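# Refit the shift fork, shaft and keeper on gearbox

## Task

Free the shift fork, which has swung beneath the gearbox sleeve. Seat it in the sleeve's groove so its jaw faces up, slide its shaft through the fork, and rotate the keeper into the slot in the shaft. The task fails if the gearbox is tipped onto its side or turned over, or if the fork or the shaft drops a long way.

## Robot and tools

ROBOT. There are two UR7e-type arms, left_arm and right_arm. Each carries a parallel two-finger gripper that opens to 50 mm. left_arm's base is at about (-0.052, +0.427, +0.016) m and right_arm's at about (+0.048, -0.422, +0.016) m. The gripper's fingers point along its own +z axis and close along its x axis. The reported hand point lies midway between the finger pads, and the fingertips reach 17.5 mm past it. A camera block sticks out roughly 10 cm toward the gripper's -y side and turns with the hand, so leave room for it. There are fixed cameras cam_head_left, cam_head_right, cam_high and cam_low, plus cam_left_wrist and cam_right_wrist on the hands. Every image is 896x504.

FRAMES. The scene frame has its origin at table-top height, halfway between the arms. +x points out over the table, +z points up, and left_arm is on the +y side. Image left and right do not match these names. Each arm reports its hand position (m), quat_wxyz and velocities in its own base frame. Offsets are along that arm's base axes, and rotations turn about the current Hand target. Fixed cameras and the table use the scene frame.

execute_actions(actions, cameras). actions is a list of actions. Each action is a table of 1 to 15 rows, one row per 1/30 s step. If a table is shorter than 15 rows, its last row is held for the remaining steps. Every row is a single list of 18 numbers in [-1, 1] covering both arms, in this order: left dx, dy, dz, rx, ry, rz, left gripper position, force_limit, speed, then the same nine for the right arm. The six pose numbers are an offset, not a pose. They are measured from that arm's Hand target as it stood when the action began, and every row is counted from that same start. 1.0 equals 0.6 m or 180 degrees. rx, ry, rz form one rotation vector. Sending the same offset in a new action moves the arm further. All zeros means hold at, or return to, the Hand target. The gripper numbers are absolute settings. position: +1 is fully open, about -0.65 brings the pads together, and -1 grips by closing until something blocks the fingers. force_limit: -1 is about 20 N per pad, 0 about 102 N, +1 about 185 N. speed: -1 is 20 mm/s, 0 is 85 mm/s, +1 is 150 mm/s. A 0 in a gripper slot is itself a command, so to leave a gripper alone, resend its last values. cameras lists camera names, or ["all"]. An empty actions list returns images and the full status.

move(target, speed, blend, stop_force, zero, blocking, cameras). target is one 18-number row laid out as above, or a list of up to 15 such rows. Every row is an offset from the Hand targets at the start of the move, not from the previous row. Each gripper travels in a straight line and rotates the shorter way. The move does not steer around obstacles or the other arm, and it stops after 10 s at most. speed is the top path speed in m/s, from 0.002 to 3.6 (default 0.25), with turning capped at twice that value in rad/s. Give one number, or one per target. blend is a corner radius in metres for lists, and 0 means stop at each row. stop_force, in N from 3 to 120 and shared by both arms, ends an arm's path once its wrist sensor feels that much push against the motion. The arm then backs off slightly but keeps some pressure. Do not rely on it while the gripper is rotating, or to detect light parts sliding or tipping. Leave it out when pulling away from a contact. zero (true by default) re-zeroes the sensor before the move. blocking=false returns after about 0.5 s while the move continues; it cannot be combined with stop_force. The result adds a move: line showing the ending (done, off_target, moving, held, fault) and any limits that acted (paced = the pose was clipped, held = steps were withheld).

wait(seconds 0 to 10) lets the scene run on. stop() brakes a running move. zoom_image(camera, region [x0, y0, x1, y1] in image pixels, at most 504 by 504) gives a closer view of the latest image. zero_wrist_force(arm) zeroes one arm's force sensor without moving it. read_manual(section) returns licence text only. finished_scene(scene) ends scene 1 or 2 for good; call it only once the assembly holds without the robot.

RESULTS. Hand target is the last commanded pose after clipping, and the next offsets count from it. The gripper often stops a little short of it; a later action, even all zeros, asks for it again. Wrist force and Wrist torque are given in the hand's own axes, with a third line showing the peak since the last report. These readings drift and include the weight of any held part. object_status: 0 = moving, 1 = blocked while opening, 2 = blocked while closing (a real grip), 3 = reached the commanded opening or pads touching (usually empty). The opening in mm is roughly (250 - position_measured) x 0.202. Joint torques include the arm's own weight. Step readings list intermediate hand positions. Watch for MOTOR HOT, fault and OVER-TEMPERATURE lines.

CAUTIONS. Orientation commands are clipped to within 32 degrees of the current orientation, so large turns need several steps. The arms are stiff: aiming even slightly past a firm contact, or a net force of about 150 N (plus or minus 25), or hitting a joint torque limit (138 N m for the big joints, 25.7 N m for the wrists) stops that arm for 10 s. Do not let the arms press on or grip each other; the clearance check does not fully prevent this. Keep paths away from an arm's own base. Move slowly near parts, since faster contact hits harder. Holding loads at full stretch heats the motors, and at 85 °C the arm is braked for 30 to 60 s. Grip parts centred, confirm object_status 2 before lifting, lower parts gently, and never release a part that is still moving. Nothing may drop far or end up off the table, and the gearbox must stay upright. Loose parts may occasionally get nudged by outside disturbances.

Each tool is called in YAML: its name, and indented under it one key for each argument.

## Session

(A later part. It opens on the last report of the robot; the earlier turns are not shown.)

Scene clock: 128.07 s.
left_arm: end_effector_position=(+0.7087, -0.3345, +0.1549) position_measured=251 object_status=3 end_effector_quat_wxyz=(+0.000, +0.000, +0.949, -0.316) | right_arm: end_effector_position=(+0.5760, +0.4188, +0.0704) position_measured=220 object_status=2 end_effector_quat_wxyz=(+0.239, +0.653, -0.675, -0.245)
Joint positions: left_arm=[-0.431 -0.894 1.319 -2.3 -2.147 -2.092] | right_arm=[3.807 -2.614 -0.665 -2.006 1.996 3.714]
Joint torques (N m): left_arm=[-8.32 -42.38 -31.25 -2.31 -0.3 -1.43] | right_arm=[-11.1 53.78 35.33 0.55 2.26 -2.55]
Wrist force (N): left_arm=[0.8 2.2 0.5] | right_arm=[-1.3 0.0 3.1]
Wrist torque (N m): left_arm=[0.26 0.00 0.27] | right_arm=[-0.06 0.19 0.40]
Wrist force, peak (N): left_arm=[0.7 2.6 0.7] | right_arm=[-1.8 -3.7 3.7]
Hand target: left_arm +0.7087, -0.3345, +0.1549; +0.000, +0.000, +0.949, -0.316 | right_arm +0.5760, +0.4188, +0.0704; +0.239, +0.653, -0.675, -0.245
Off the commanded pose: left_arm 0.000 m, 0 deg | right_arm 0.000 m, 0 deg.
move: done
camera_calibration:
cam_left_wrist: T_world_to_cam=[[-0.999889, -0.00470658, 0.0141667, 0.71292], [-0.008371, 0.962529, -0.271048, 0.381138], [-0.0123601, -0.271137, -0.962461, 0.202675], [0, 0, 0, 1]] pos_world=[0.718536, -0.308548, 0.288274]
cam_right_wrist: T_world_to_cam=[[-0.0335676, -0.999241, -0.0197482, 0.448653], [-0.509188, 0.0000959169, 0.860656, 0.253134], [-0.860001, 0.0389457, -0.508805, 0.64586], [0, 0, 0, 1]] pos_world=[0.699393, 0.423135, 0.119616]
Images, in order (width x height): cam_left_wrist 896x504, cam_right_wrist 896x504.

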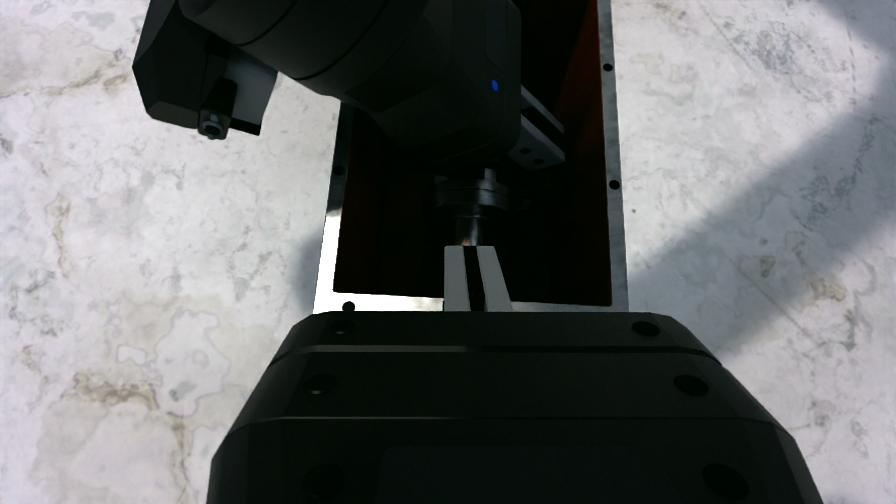

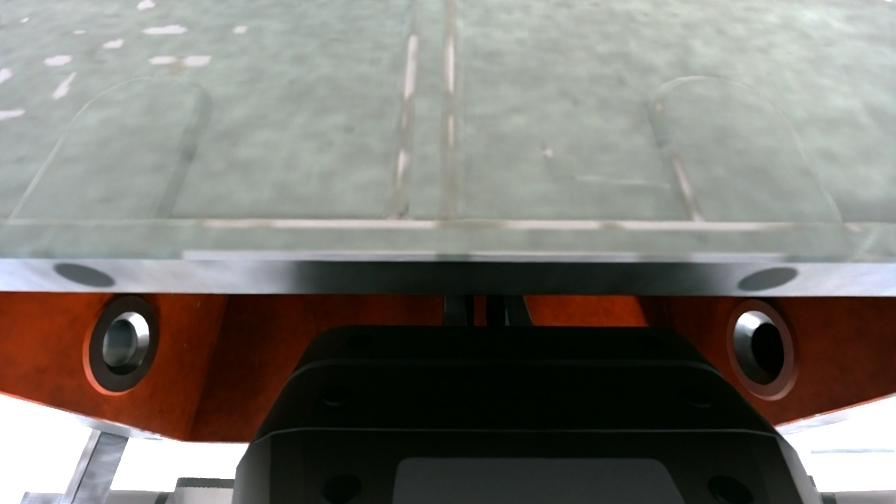

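move:
  target: [-0.1,0,0.03,0,0,0,-1,-1,-0.5, 0,0,0,0,0,0,-1,-0.7,-1]
  speed: 0.2
  cameras: ["cam_left_wrist"]

zoom_image:
  camera: "cam_left_wrist"
  region: [360, 60, 560, 240]

Scene clock: 130.93 s.
left_arm: end_effector_position=(+0.7086, -0.3345, +0.1550) position_measured=251 object_status=3 end_effector_quat_wxyz=(+0.000, +0.000, +0.949, -0.316) | right_arm: end_effector_position=(+0.5760, +0.4188, +0.0704) position_measured=220 object_status=2 end_effector_quat_wxyz=(+0.239, +0.653, -0.675, -0.245)
Joint positions: left_arm=[-0.431 -0.894 1.319 -2.3 -2.147 -2.092] | right_arm=[3.807 -2.614 -0.665 -2.006 1.996 3.714]
Joint torques (N m): left_arm=[3.6 -41.91 -31.92 -4.12 0.04 -0.3] | right_arm=[-10.8 54.37 34.1 0.24 2.21 -2.72]
Wrist force (N): left_arm=[0.4 2.4 0.2] | right_arm=[-1.3 0.1 3.2]
Wrist torque (N m): left_arm=[0.30 0.06 0.27] | right_arm=[-0.06 0.20 0.40]
Wrist force, peak (N): left_arm=[0.8 2.6 0.7] | right_arm=[-1.5 0.0 3.3]
Hand target: left_arm +0.7086, -0.3345, +0.1549; +0.000, +0.000, +0.949, -0.316 (not the last commanded pose) | right_arm +0.5760, +0.4188, +0.0704; +0.239, +0.653, -0.675, -0.245
Off the commanded pose: left_arm 0.063 m, 0 deg | right_arm 0.000 m, 0 deg.
move: held (left_arm; a check stopped the path); limits=held
pose unreachable (left arm): on one or more control steps of this call, first in action 0 (counted from 0), this arm could not follow its commanded pose, so it was not sent that pose on those steps. It may still have moved: this result reports where it is.
cause: moving toward the commanded pose would bring a part of the arm too close to another arm (this arm's gripper and a part of the right arm just beyond its joint 3 (elbow), along the way the arms are being sent, or toward where that arm still pushes).
camera_calibration:
cam_left_wrist: T_world_to_cam=[[-0.999889, -0.00461044, 0.0141392, 0.712858], [-0.00827102, 0.96253, -0.27105, 0.381066], [-0.0123597, -0.271137, -0.962462, 0.202674], [0, 0, 0, 1]] pos_world=[0.718436, -0.308548, 0.288274]
Images, in order (width x height): cam_left_wrist 896x504.

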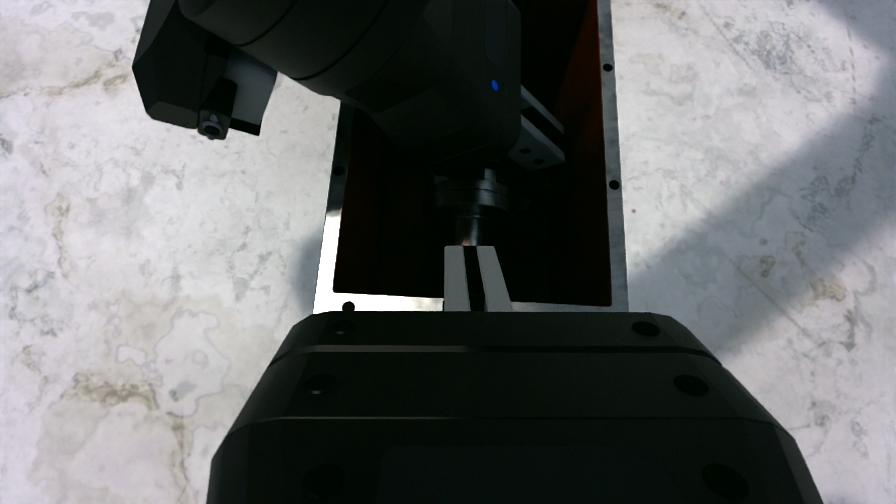

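Scaled by 2.520 from the camera's 896x504 image, which has a finer 1280x720 frame.

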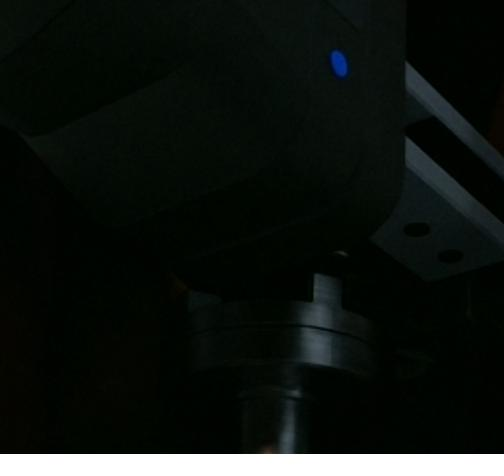

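move:
  target:
    - [0,0,0,0,0,0,-1,-1,-0.5, 0,0,0.005,0,0,0,-1,-0.7,-1]
    - [0,0,0,0,0,0,-1,-1,-0.5, -0.0088,0.0003,0.0032,-0.0043,-0.1389,0,-1,-0.7,-1]
  speed: 0.06
  blend: 0
  cameras: ["cam_right_wrist","cam_left_wrist"]

zoom_image:
  camera: "cam_right_wrist"
  region: [380, 100, 580, 330]

Scene clock: 137.77 s.
left_arm: end_effector_position=(+0.7086, -0.3345, +0.1549) position_measured=251 object_status=3 end_effector_quat_wxyz=(+0.000, +0.000, +0.949, -0.316) | right_arm: end_effector_position=(+0.5707, +0.4190, +0.0724) position_measured=224 object_status=2 end_effector_quat_wxyz=(+0.091, +0.689, -0.713, -0.094)
Joint positions: left_arm=[-0.431 -0.894 1.319 -2.3 -2.147 -2.092] | right_arm=[3.896 -2.305 -1.193 -1.402 1.755 3.913]
Joint torques (N m): left_arm=[7.74 -42.26 -32.01 -2.41 -0.09 1.46] | right_arm=[7.78 62.77 17.79 3.52 -0.86 2.45]
Wrist force (N): left_arm=[0.6 2.4 0.5] | right_arm=[-1.3 -1.9 2.5]
Wrist torque (N m): left_arm=[0.29 0.03 0.27] | right_arm=[-0.12 0.19 0.16]
Wrist force, peak (N): left_arm=[0.8 2.6 0.6] | right_arm=[-2.3 -13.5 2.0]
Hand target: left_arm +0.7086, -0.3345, +0.1549; +0.000, +0.000, +0.949, -0.316 | right_arm +0.5707, +0.4190, +0.0724; +0.091, +0.689, -0.713, -0.094
Off the commanded pose: left_arm 0.000 m, 0 deg | right_arm 0.000 m, 0 deg.
move: done
camera_calibration:
cam_left_wrist: T_world_to_cam=[[-0.999889, -0.00470658, 0.0141667, 0.71292], [-0.008371, 0.962529, -0.271048, 0.381138], [-0.0123601, -0.271137, -0.962461, 0.202675], [0, 0, 0, 1]] pos_world=[0.718536, -0.308548, 0.288274]
cam_right_wrist: T_world_to_cam=[[-0.0250436, -0.999506, -0.0189767, 0.443882], [-0.825131, 0.00995007, 0.564854, 0.446364], [-0.564386, 0.0298042, -0.824972, 0.500292], [0, 0, 0, 1]] pos_world=[0.661783, 0.42431, 0.16902]
Images, in order (width x height): cam_left_wrist 896x504, cam_right_wrist 896x504.

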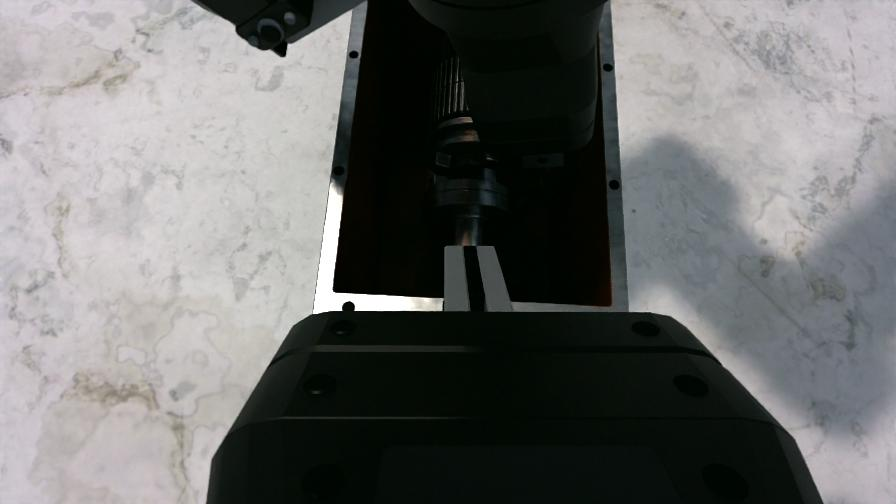

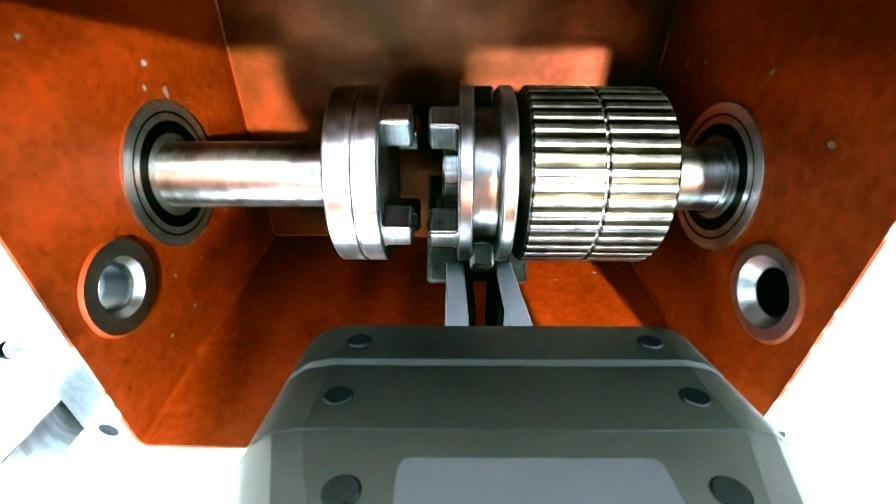

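Scaled by 2.191 from the camera's 896x504 image, which has a finer 1280x720 frame.

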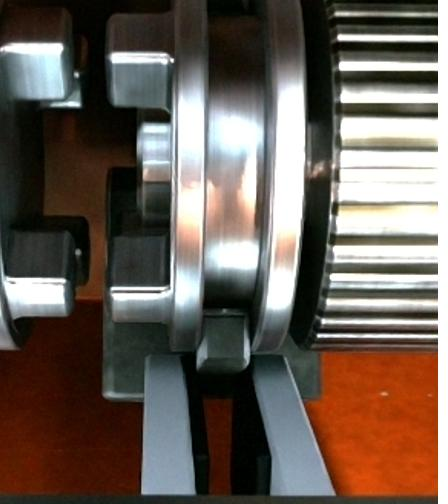

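move:
  target:
    - [0,0,0,0,0,0,-1,-1,-0.5, 0.00938,-0.0003,0.01137,0.0021,0.0667,0,-1,-0.7,-1]
    - [0,0,0,0,0,0,-1,-1,-0.5, 0.01992,-0.0006,0.01988,0.004,0.1278,0,-1,-0.7,-1]
  speed: 0.06
  blend: [0.003,0]
  cameras: ["cam_right_wrist","cam_left_wrist"]

zoom_image:
  camera: "cam_right_wrist"
  region: [380, 250, 580, 330]

zoom_image:
  camera: "cam_left_wrist"
  region: [420, 80, 620, 240]

Scene clock: 143.80 s.
left_arm: end_effector_position=(+0.7086, -0.3345, +0.1549) position_measured=251 object_status=3 end_effector_quat_wxyz=(+0.000, +0.000, +0.949, -0.316) | right_arm: end_effector_position=(+0.5826, +0.4186, +0.0843) position_measured=224 object_status=2 end_effector_quat_wxyz=(+0.227, +0.657, -0.680, -0.234)
Joint positions: left_arm=[-0.431 -0.894 1.319 -2.3 -2.147 -2.092] | right_arm=[3.808 -2.598 -0.652 -2.002 1.977 3.727]
Joint torques (N m): left_arm=[7.26 -42 -31.49 -2.44 -0.31 1.37] | right_arm=[-9.8 55.02 34.08 -0.2 2.64 -2.49]
Wrist force (N): left_arm=[0.6 2.3 0.4] | right_arm=[-1.9 -5.0 3.6]
Wrist torque (N m): left_arm=[0.30 0.02 0.27] | right_arm=[-0.22 0.25 0.32]
Wrist force, peak (N): left_arm=[0.5 2.5 0.8] | right_arm=[-1.9 -4.9 3.9]
Hand target: left_arm +0.7086, -0.3345, +0.1549; +0.000, +0.000, +0.949, -0.316 | right_arm +0.5826, +0.4186, +0.0843; +0.227, +0.657, -0.680, -0.234
Off the commanded pose: left_arm 0.000 m, 0 deg | right_arm 0.000 m, 0 deg.
move: done
camera_calibration:
cam_left_wrist: T_world_to_cam=[[-0.999889, -0.00470658, 0.0141667, 0.71292], [-0.008371, 0.962529, -0.271048, 0.381138], [-0.0123601, -0.271137, -0.962461, 0.202675], [0, 0, 0, 1]] pos_world=[0.718536, -0.308548, 0.288274]
cam_right_wrist: T_world_to_cam=[[-0.0329564, -0.999256, -0.020018, 0.448586], [-0.538865, 0.000896749, 0.842392, 0.263096], [-0.841747, 0.0385491, -0.538494, 0.650676], [0, 0, 0, 1]] pos_world=[0.704262, 0.422933, 0.137735]
Images, in order (width x height): cam_left_wrist 896x504, cam_right_wrist 896x504.

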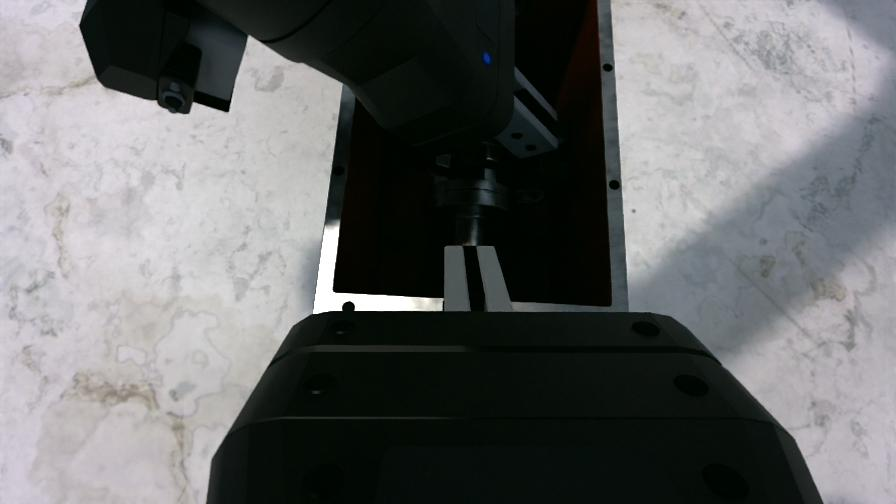

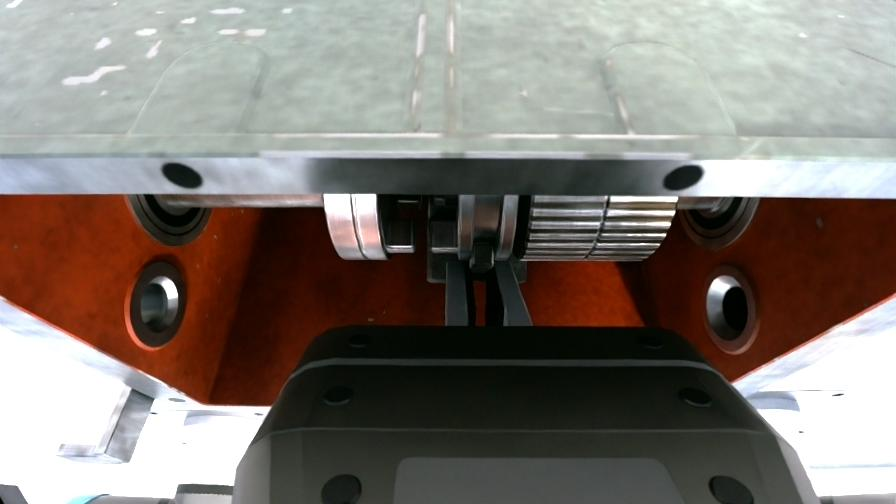

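Scaled by 2.520 from the camera's 896x504 image, which has a finer 1280x720 frame.

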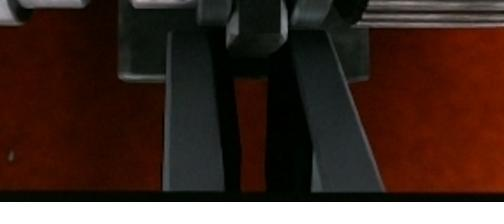

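Scaled by 2.520 from the camera's 896x504 image, which has a finer 1280x720 frame.

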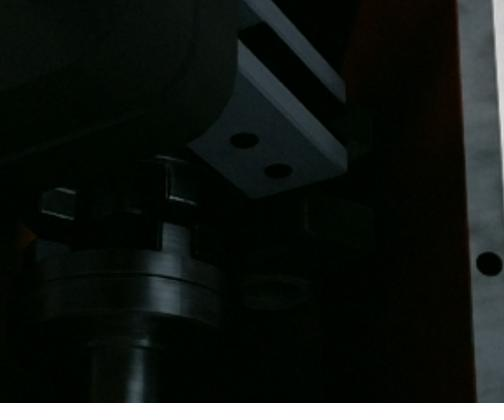

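zoom_image:
  camera: "cam_left_wrist"
  region: [470, 120, 570, 210]

Scaled by 5.040 from the camera's 896x504 image, which has a finer 1280x720 frame.

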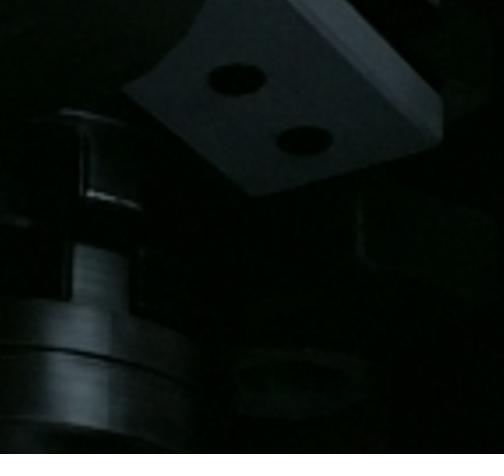

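wait:
  seconds: 0.1
  cameras: ["cam_high","cam_head_left","cam_head_right"]

zoom_image:
  camera: "cam_high"
  region: [360, 200, 520, 320]

zoom_image:
  camera: "cam_head_left"
  region: [420, 180, 540, 280]

Scene clock: 145.53 s.
left_arm: end_effector_position=(+0.7086, -0.3345, +0.1549) position_measured=251 object_status=3 end_effector_quat_wxyz=(+0.000, +0.000, +0.949, -0.316) | right_arm: end_effector_position=(+0.5826, +0.4186, +0.0843) position_measured=224 object_status=2 end_effector_quat_wxyz=(+0.227, +0.657, -0.680, -0.234)
Joint positions: left_arm=[-0.431 -0.894 1.319 -2.3 -2.147 -2.092] | right_arm=[3.808 -2.598 -0.652 -2.002 1.977 3.727]
Joint torques (N m): left_arm=[7.42 -42.45 -31.8 -2.54 -0.4 1.41] | right_arm=[-8.01 54.38 34.69 -0.17 2.38 -2.61]
Wrist force (N): left_arm=[0.8 2.1 0.6] | right_arm=[-1.7 -4.9 3.8]
Wrist torque (N m): left_arm=[0.27 0.00 0.27] | right_arm=[-0.21 0.23 0.31]
Wrist force, peak (N): left_arm=[0.8 2.5 0.7] | right_arm=[-1.8 -5.3 3.8]
Hand target: left_arm +0.7086, -0.3345, +0.1549; +0.000, +0.000, +0.949, -0.316 | right_arm +0.5826, +0.4186, +0.0843; +0.227, +0.657, -0.680, -0.234
Tool commands: left_gripper/position=-1.0 left_gripper/force_limit=-1.0 left_gripper/speed=-0.5 right_gripper/position=-1.0 right_gripper/force_limit=-0.7 right_gripper/speed=-1.0
Off the commanded pose: left_arm 0.000 m, 0 deg | right_arm 0.000 m, 0 deg.
wait: 0.10 s; at rest from the start
Images, in order (width x height): cam_head_left 896x504, cam_head_right 896x504, cam_high 896x504.

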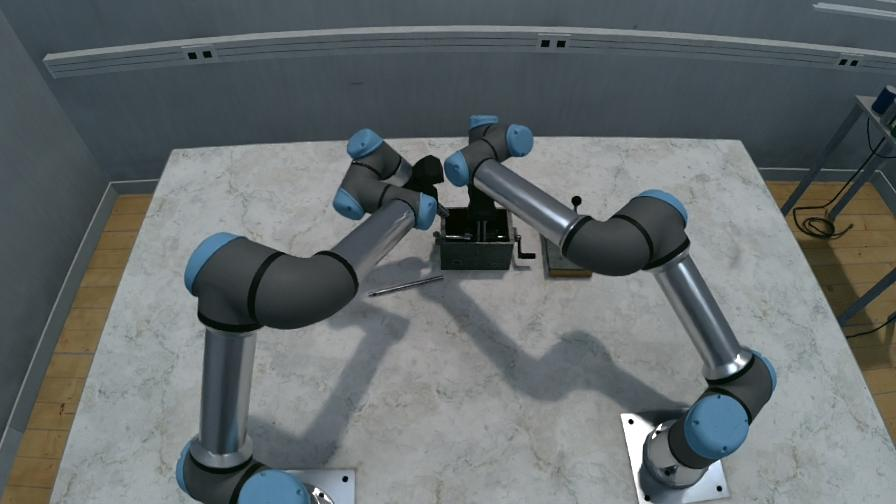

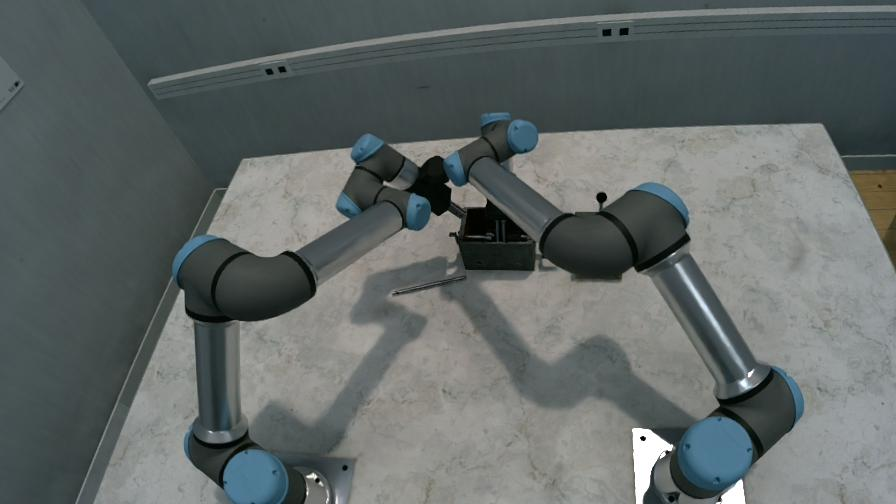

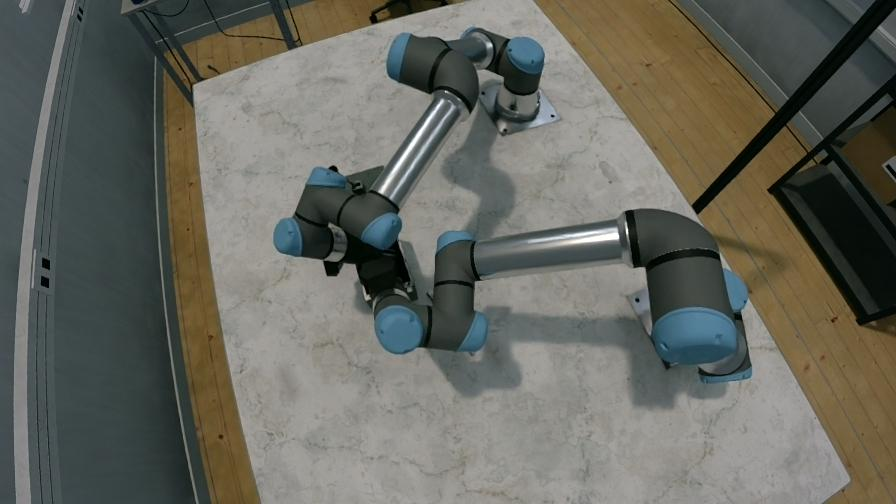

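Scaled by 3.150 from the camera's 896x504 image, which has a finer 1280x720 frame.

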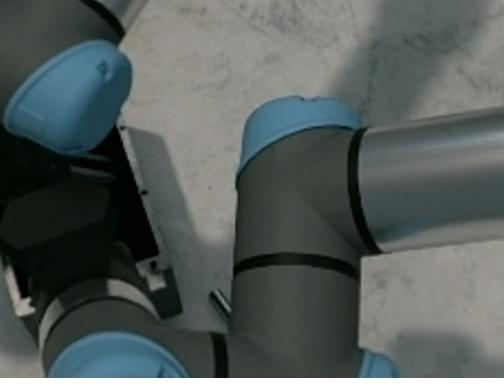

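Scaled by 4.200 from the camera's 896x504 image, which has a finer 1280x720 frame.

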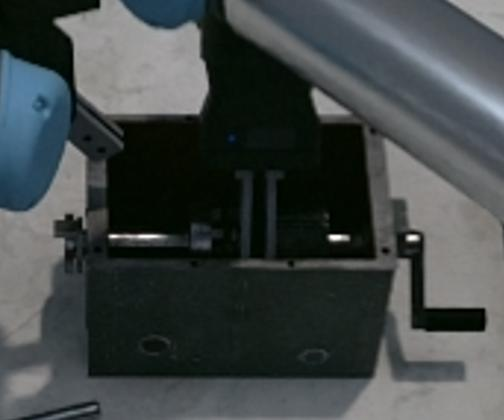

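move:
  target:
    - [0,0,0,0,0,0,-1,-1,-0.5, -0.0113,0.0003,-0.0093,-0.0021,-0.0667,0,-1,-0.7,-1]
    - [0,0,0,0,0,0,-1,-1,-0.5, -0.0198,0.0006,-0.0198,-0.004,-0.1278,0,-1,-0.7,-1]
    - [0,0,0,0,0,0,-1,-1,-0.5, -0.0267,0.0008,-0.033,-0.006,-0.1944,0,-1,-0.7,-1]
  speed: 0.08
  blend: [0.003,0.003,0]
  cameras: ["cam_right_wrist"]

zoom_image:
  camera: "cam_right_wrist"
  region: [380, 150, 580, 330]

Scene clock: 155.50 s.
left_arm: end_effector_position=(+0.7086, -0.3345, +0.1549) position_measured=251 object_status=3 end_effector_quat_wxyz=(+0.000, +0.000, +0.949, -0.316) | right_arm: end_effector_position=(+0.5666, +0.4191, +0.0645) position_measured=224 object_status=2 end_effector_quat_wxyz=(+0.018, +0.695, -0.719, -0.019)
Joint positions: left_arm=[-0.431 -0.894 1.319 -2.3 -2.147 -2.092] | right_arm=[3.954 -2.21 -1.4 -1.138 1.61 3.987]
Joint torques (N m): left_arm=[7.78 -42.52 -31.63 -2.47 -0.54 1.4] | right_arm=[8.31 61.68 14.4 4.03 -1.52 2.64]
Wrist force (N): left_arm=[0.8 2.2 0.5] | right_arm=[-1.3 -0.4 1.9]
Wrist torque (N m): left_arm=[0.27 0.00 0.27] | right_arm=[-0.03 0.22 0.14]
Wrist force, peak (N): left_arm=[0.5 2.6 0.8] | right_arm=[-1.8 -5.1 3.9]
Hand target: left_arm +0.7086, -0.3345, +0.1549; +0.000, +0.000, +0.949, -0.316 | right_arm +0.5666, +0.4191, +0.0645; +0.018, +0.695, -0.719, -0.019
Off the commanded pose: left_arm 0.000 m, 0 deg | right_arm 0.000 m, 0 deg.
move: done
camera_calibration:
cam_right_wrist: T_world_to_cam=[[-0.0211373, -0.999624, -0.0174886, 0.44149], [-0.924461, 0.0128813, 0.38106, 0.514387], [-0.380691, 0.0242221, -0.924385, 0.396174], [0, 0, 0, 1]] pos_world=[0.635683, 0.425101, 0.177926]
Images, in order (width x height): cam_right_wrist 896x504.

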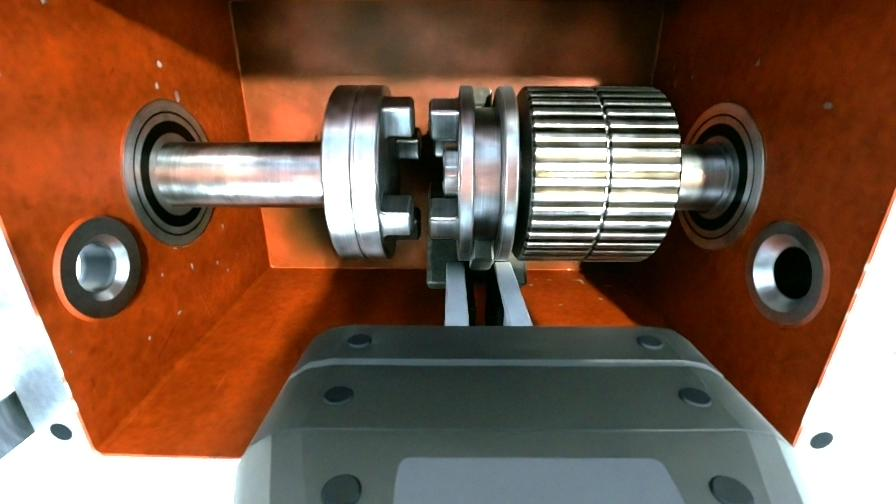

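Scaled by 2.520 from the camera's 896x504 image, which has a finer 1280x720 frame.

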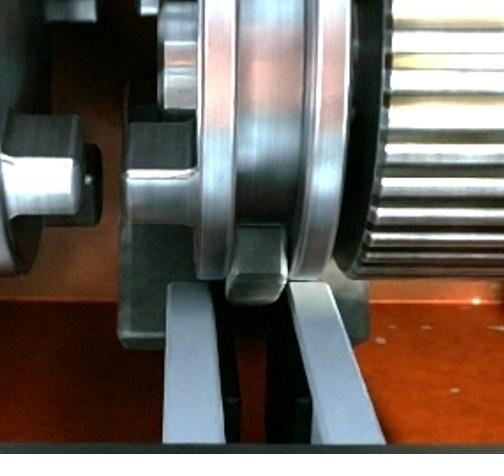

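move:
  target:
    - [0,0,0,0,0,0,-1,-1,-0.5, 0.0082,-0.00025,0.01515,0.0024,0.0778,0,-1,-0.7,-1]
    - [0,0,0,0,0,0,-1,-1,-0.5, 0.0198,-0.0006,0.0278,0.0048,0.1556,0,-1,-0.7,-1]
    - [0,0,0,0,0,0,-1,-1,-0.5, 0.0331,-0.001,0.0368,0.0071,0.2278,0,-1,-0.7,-1]
  speed: 0.08
  blend: [0.003,0.003,0]
  cameras: ["cam_right_wrist","cam_left_wrist"]

zoom_image:
  camera: "cam_left_wrist"
  region: [440, 80, 620, 240]

zoom_image:
  camera: "cam_right_wrist"
  region: [380, 200, 580, 330]

Scene clock: 162.73 s.
left_arm: end_effector_position=(+0.7086, -0.3345, +0.1549) position_measured=251 object_status=3 end_effector_quat_wxyz=(+0.000, +0.000, +0.949, -0.316) | right_arm: end_effector_position=(+0.5854, +0.4183, +0.0857) position_measured=224 object_status=2 end_effector_quat_wxyz=(+0.252, +0.647, -0.670, -0.261)
Joint positions: left_arm=[-0.431 -0.894 1.319 -2.3 -2.147 -2.092] | right_arm=[3.793 -2.685 -0.496 -2.149 2.013 3.685]
Joint torques (N m): left_arm=[7.42 -42.64 -31.2 -2.48 -0.9 1.46] | right_arm=[6.67 74.55 17.15 2.31 -0.54 2.57]
Wrist force (N): left_arm=[0.6 2.4 0.8] | right_arm=[-2.0 -3.2 2.6]
Wrist torque (N m): left_arm=[0.31 0.03 0.27] | right_arm=[-0.25 0.22 0.23]
Wrist force, peak (N): left_arm=[0.8 2.6 0.5] | right_arm=[-1.4 -6.8 5.2]
Hand target: left_arm +0.7086, -0.3345, +0.1549; +0.000, +0.000, +0.949, -0.316 | right_arm +0.5854, +0.4183, +0.0857; +0.252, +0.648, -0.670, -0.261 (not the last commanded pose)
Off the commanded pose: left_arm 0.000 m, 0 deg | right_arm 0.001 m, 2 deg.
move: held (right_arm; a check stopped the path); path passed 2 of 3 targets; limits=held
pose unreachable (right arm): on one or more control steps of this call, first in action 0 (counted from 0), this arm could not follow its commanded pose, so it was not sent that pose on those steps. It may still have moved: this result reports where it is.
cause: moving toward the commanded pose would bring a part of the arm too close to another arm (a part of this arm just beyond joint 3 (elbow) and the left arm's gripper, at the place that arm is still heading or pushing toward).
camera_calibration:
cam_left_wrist: T_world_to_cam=[[-0.999889, -0.00470658, 0.0141667, 0.71292], [-0.008371, 0.962529, -0.271048, 0.381138], [-0.0123601, -0.271137, -0.962461, 0.202675], [0, 0, 0, 1]] pos_world=[0.718536, -0.308548, 0.288274]
cam_right_wrist: T_world_to_cam=[[-0.0359059, -0.999132, -0.0211393, 0.450233], [-0.471399, -0.00171863, 0.881919, 0.221595], [-0.881189, 0.0416311, -0.470928, 0.669753], [0, 0, 0, 1]] pos_world=[0.710805, 0.42234, 0.129494]
Images, in order (width x height): cam_left_wrist 896x504, cam_right_wrist 896x504.

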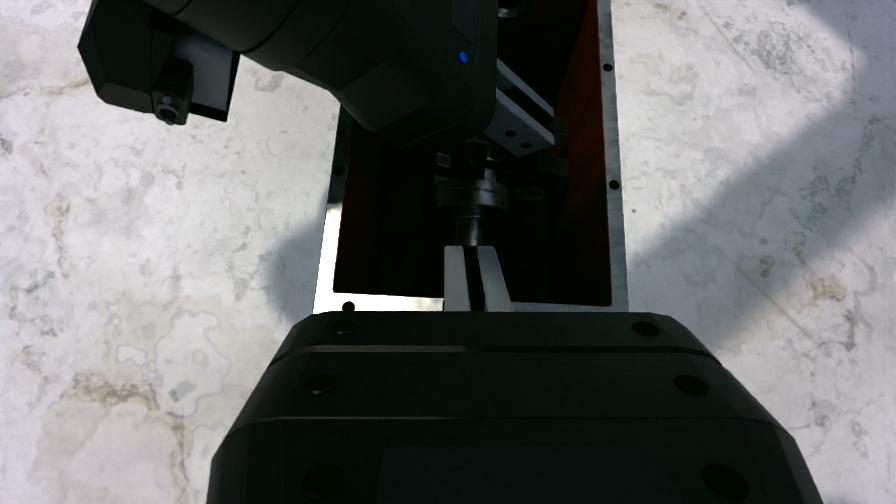

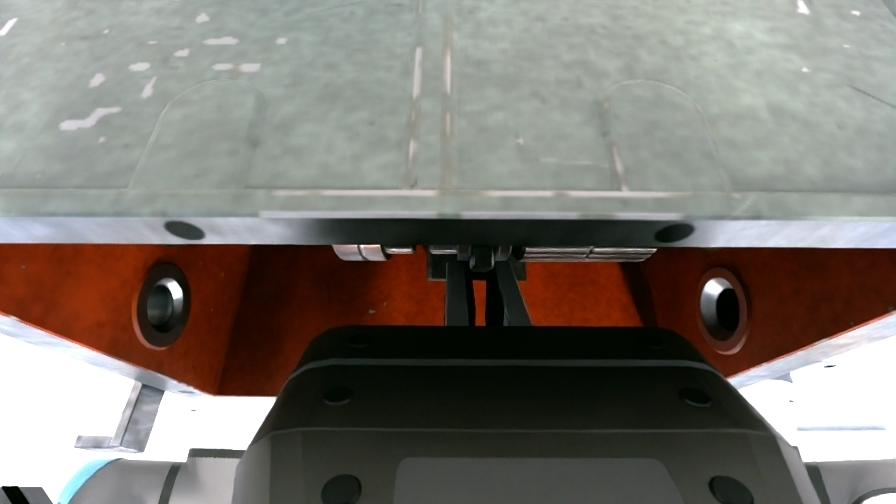

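Scaled by 2.800 from the camera's 896x504 image, which has a finer 1280x720 frame.

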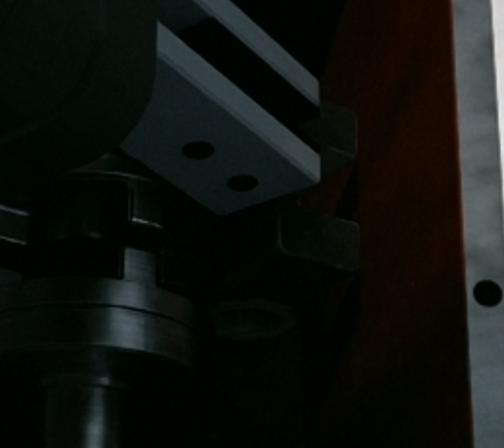

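Scaled by 2.520 from the camera's 896x504 image, which has a finer 1280x720 frame.

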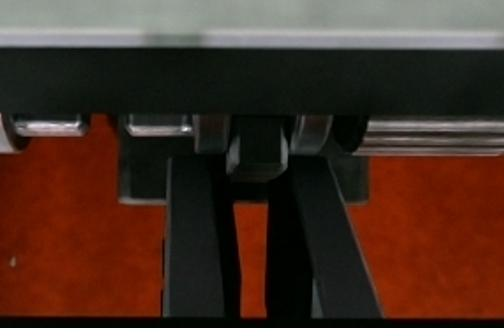

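move:
  target:
    - [0,0.1667,0.08,0,0,0,-1,-1,-0.5, -0.0008,0,0.0046,0,0,0,-1,-0.7,-1]
    - [0,0.1667,0.08,0,0,0,-1,-1,-0.5, 0.0005,0,0.0067,-0.0031,-0.1,0,-1,-0.7,-1]
  speed: [0.1,0.04]
  blend: 0
  cameras: ["cam_right_wrist"]

zoom_image:
  camera: "cam_right_wrist"
  region: [380, 150, 580, 330]

Scene clock: 169.30 s.
left_arm: end_effector_position=(+0.7086, -0.2345, +0.2029) position_measured=251 object_status=3 end_effector_quat_wxyz=(+0.000, +0.000, +0.949, -0.316) | right_arm: end_effector_position=(+0.5857, +0.4184, +0.0897) position_measured=224 object_status=2 end_effector_quat_wxyz=(+0.147, +0.679, -0.703, -0.153)
Joint positions: left_arm=[-0.299 -0.991 1.327 -2.125 -2.181 -1.938] | right_arm=[3.846 -2.421 -0.941 -1.675 1.855 3.834]
Joint torques (N m): left_arm=[8.97 -54.68 -32.45 -2.09 -2.9 1.98] | right_arm=[5.93 65.16 15.07 4.75 -2.78 2.42]
Wrist force (N): left_arm=[0.7 1.9 0.7] | right_arm=[-1.6 9.1 -0.2]
Wrist torque (N m): left_arm=[0.22 0.00 0.21] | right_arm=[-0.05 0.22 0.19]
Wrist force, peak (N): left_arm=[0.3 2.0 2.4] | right_arm=[-1.6 9.1 -0.2]
Hand target: left_arm +0.7086, -0.2345, +0.2029; +0.000, +0.000, +0.949, -0.316 | right_arm +0.5857, +0.4183, +0.0897; +0.147, +0.679, -0.703, -0.153
Off the commanded pose: left_arm 0.000 m, 0 deg | right_arm 0.000 m, 0 deg.
move: done
camera_calibration:
cam_right_wrist: T_world_to_cam=[[-0.0291349, -0.999342, -0.0216268, 0.446466], [-0.720836, 0.00601632, 0.69308, 0.377935], [-0.692493, 0.0357822, -0.720536, 0.586241], [0, 0, 0, 1]] pos_world=[0.691404, 0.422921, 0.170125]
Images, in order (width x height): cam_right_wrist 896x504.

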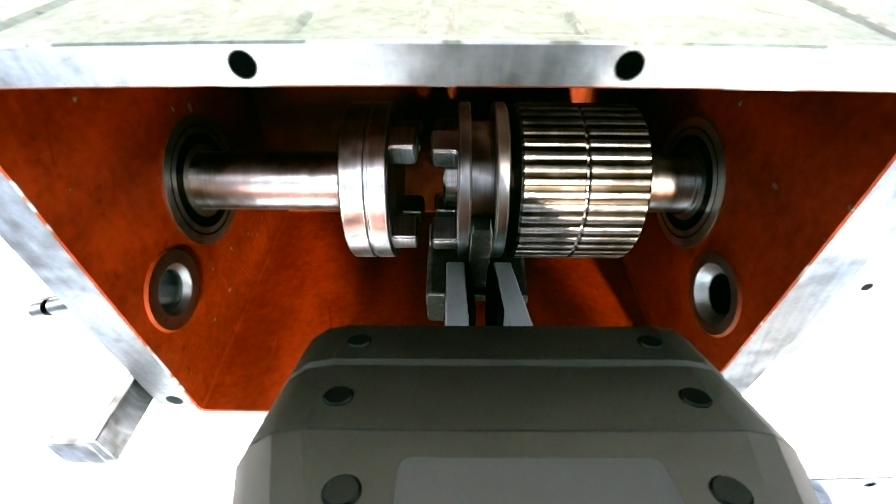

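Scaled by 2.520 from the camera's 896x504 image, which has a finer 1280x720 frame.

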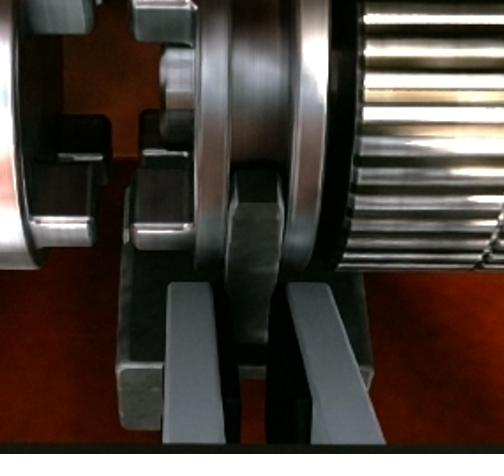

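move:
  target:
    - [0,0,0,0,0,0,-1,-1,-0.5, 0.0098,-0.0003,0.004,0.0014,0.0444,0,-1,-0.7,-1]
    - [0,0,0,0,0,0,-1,-1,-0.5, 0.0202,-0.0006,0.0067,0.0028,0.0889,0,-1,-0.7,-1]
  speed: 0.06
  blend: [0.003,0]
  cameras: ["cam_right_wrist","cam_left_wrist"]

zoom_image:
  camera: "cam_right_wrist"
  region: [380, 200, 580, 330]

zoom_image:
  camera: "cam_left_wrist"
  region: [440, 20, 640, 200]

Scene clock: 173.77 s.
left_arm: end_effector_position=(+0.7086, -0.2345, +0.2029) position_measured=251 object_status=3 end_effector_quat_wxyz=(+0.000, +0.000, +0.949, -0.316) | right_arm: end_effector_position=(+0.5978, +0.4180, +0.0937) position_measured=224 object_status=2 end_effector_quat_wxyz=(+0.241, +0.652, -0.675, -0.249)
Joint positions: left_arm=[-0.299 -0.991 1.327 -2.125 -2.181 -1.938] | right_arm=[3.789 -2.701 -0.436 -2.161 1.993 3.695]
Joint torques (N m): left_arm=[8.67 -51.41 -32.18 -2.08 -2.81 1.94] | right_arm=[-10.36 52.37 32.39 0.49 1.3 -2.48]
Wrist force (N): left_arm=[0.9 1.8 0.4] | right_arm=[-1.7 4.0 1.2]
Wrist torque (N m): left_arm=[0.22 -0.03 0.20] | right_arm=[-0.17 0.24 0.32]
Wrist force, peak (N): left_arm=[0.9 2.4 0.7] | right_arm=[-1.6 11.9 -1.1]
Hand target: left_arm +0.7086, -0.2345, +0.2029; +0.000, +0.000, +0.949, -0.316 | right_arm +0.5978, +0.4180, +0.0937; +0.241, +0.652, -0.675, -0.249
Off the commanded pose: left_arm 0.000 m, 0 deg | right_arm 0.000 m, 0 deg.
move: done
camera_calibration:
cam_left_wrist: T_world_to_cam=[[-0.999889, -0.00470658, 0.0141667, 0.712711], [-0.008371, 0.962529, -0.271048, 0.297799], [-0.0123601, -0.271137, -0.962461, 0.276014], [0, 0, 0, 1]] pos_world=[0.718536, -0.208448, 0.336274]
cam_right_wrist: T_world_to_cam=[[-0.0352569, -0.999149, -0.021408, 0.450157], [-0.50202, -0.000815886, 0.864855, 0.239858], [-0.864137, 0.0412394, -0.501564, 0.677312], [0, 0, 0, 1]] pos_world=[0.721575, 0.422038, 0.14191]
Images, in order (width x height): cam_left_wrist 896x504, cam_right_wrist 896x504.

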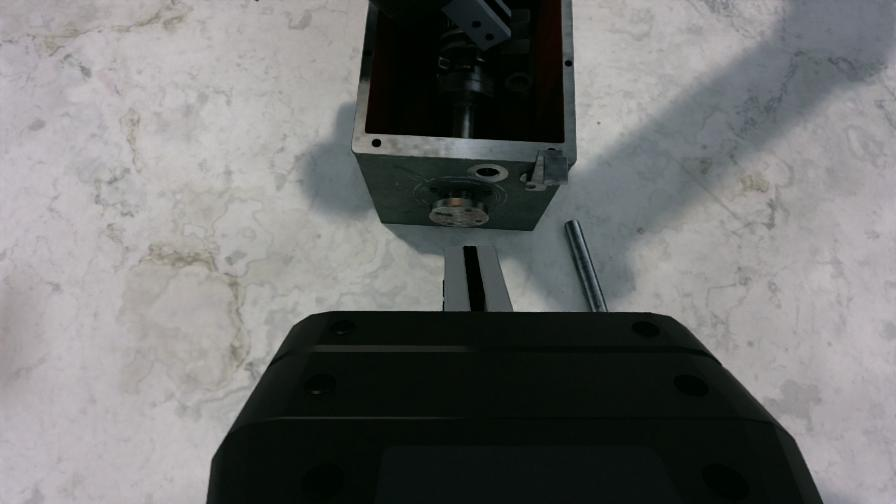

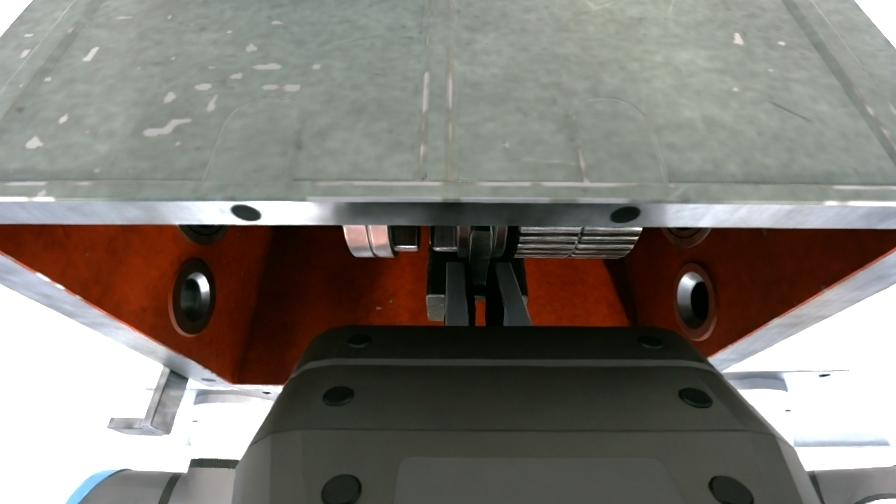

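Scaled by 2.520 from the camera's 896x504 image, which has a finer 1280x720 frame.

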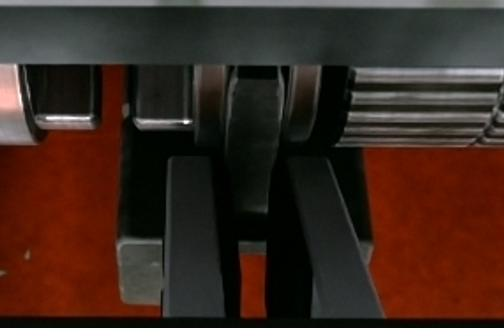

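Scaled by 2.520 from the camera's 896x504 image, which has a finer 1280x720 frame.

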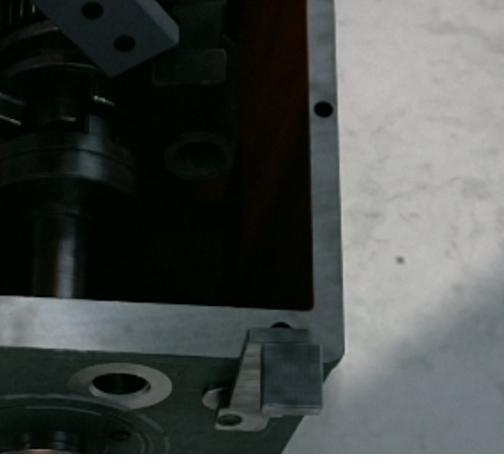

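move:
  target: [-0.1405,-0.2433,-0.1148,-0.0452,0,-0.0139,1,-0.5,0.5, 0,0,0,0,0,0,-1,-0.7,-1]
  speed: 0.2
  cameras: ["cam_left_wrist","cam_head_left"]

Scene clock: 176.57 s.
left_arm: end_effector_position=(+0.6243, -0.3804, +0.1341) position_measured=3 object_status=3 end_effector_quat_wxyz=(-0.007, +0.021, +0.924, -0.383) | right_arm: end_effector_position=(+0.5978, +0.4180, +0.0937) position_measured=224 object_status=2 end_effector_quat_wxyz=(+0.241, +0.652, -0.675, -0.249)
Joint positions: left_arm=[-0.506 -0.962 1.604 -2.635 -2.255 -2.183] | right_arm=[3.789 -2.701 -0.436 -2.162 1.993 3.695]
Joint torques (N m): left_arm=[-9.76 -37.3 -12.07 -5.42 0 -2.03] | right_arm=[-10.11 52.53 33.2 0.83 0.75 -2.71]
Wrist force (N): left_arm=[1.1 2.2 0.5] | right_arm=[-1.5 3.8 1.2]
Wrist torque (N m): left_arm=[0.27 -0.07 0.29] | right_arm=[-0.18 0.23 0.32]
Wrist force, peak (N): left_arm=[-0.1 3.4 -1.5] | right_arm=[-1.8 3.8 1.5]
Hand target: left_arm +0.6243, -0.3804, +0.1341; -0.007, +0.021, +0.924, -0.383 | right_arm +0.5978, +0.4180, +0.0937; +0.241, +0.652, -0.675, -0.249
Off the commanded pose: left_arm 0.000 m, 0 deg | right_arm 0.000 m, 0 deg.
move: done
camera_calibration:
cam_left_wrist: T_world_to_cam=[[-0.999098, 0.040857, 0.0115671, 0.645913], [0.0326897, 0.91392, -0.404575, 0.392725], [-0.0271011, -0.403832, -0.914432, 0.121371], [0, 0, 0, 1]] pos_world=[0.635781, -0.336295, 0.262401]
Images, in order (width x height): cam_head_left 896x504, cam_left_wrist 896x504.

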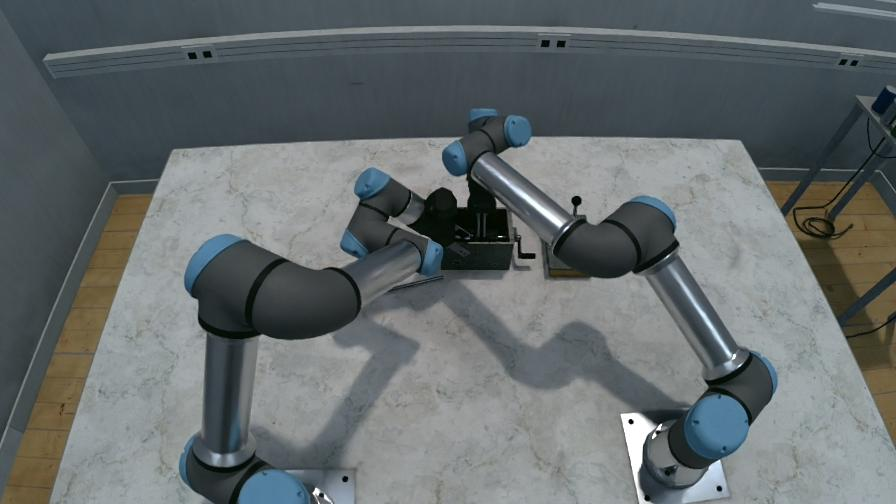

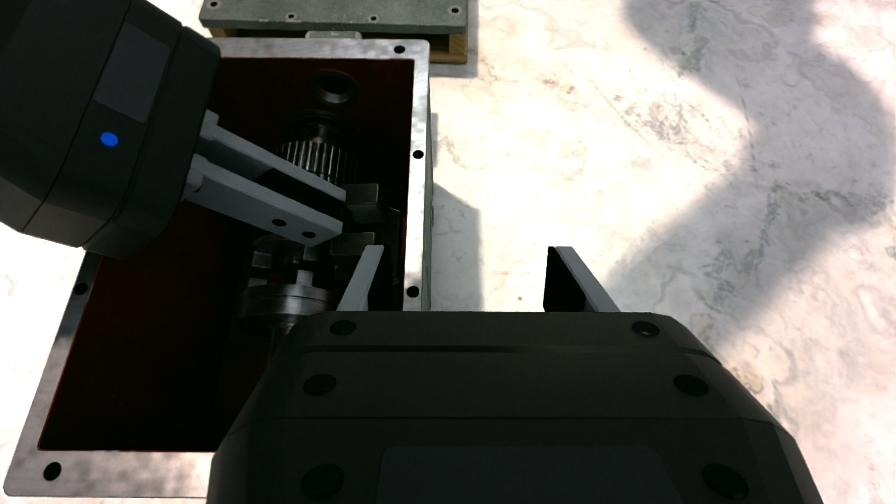

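zoom_image:
  camera: "cam_left_wrist"
  region: [280, 150, 440, 310]

Scaled by 3.150 from the camera's 896x504 image, which has a finer 1280x720 frame.

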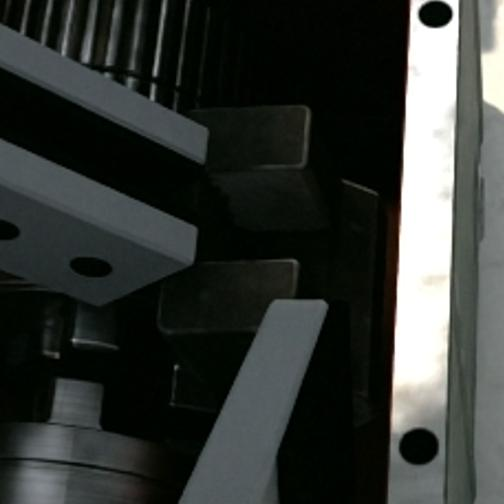

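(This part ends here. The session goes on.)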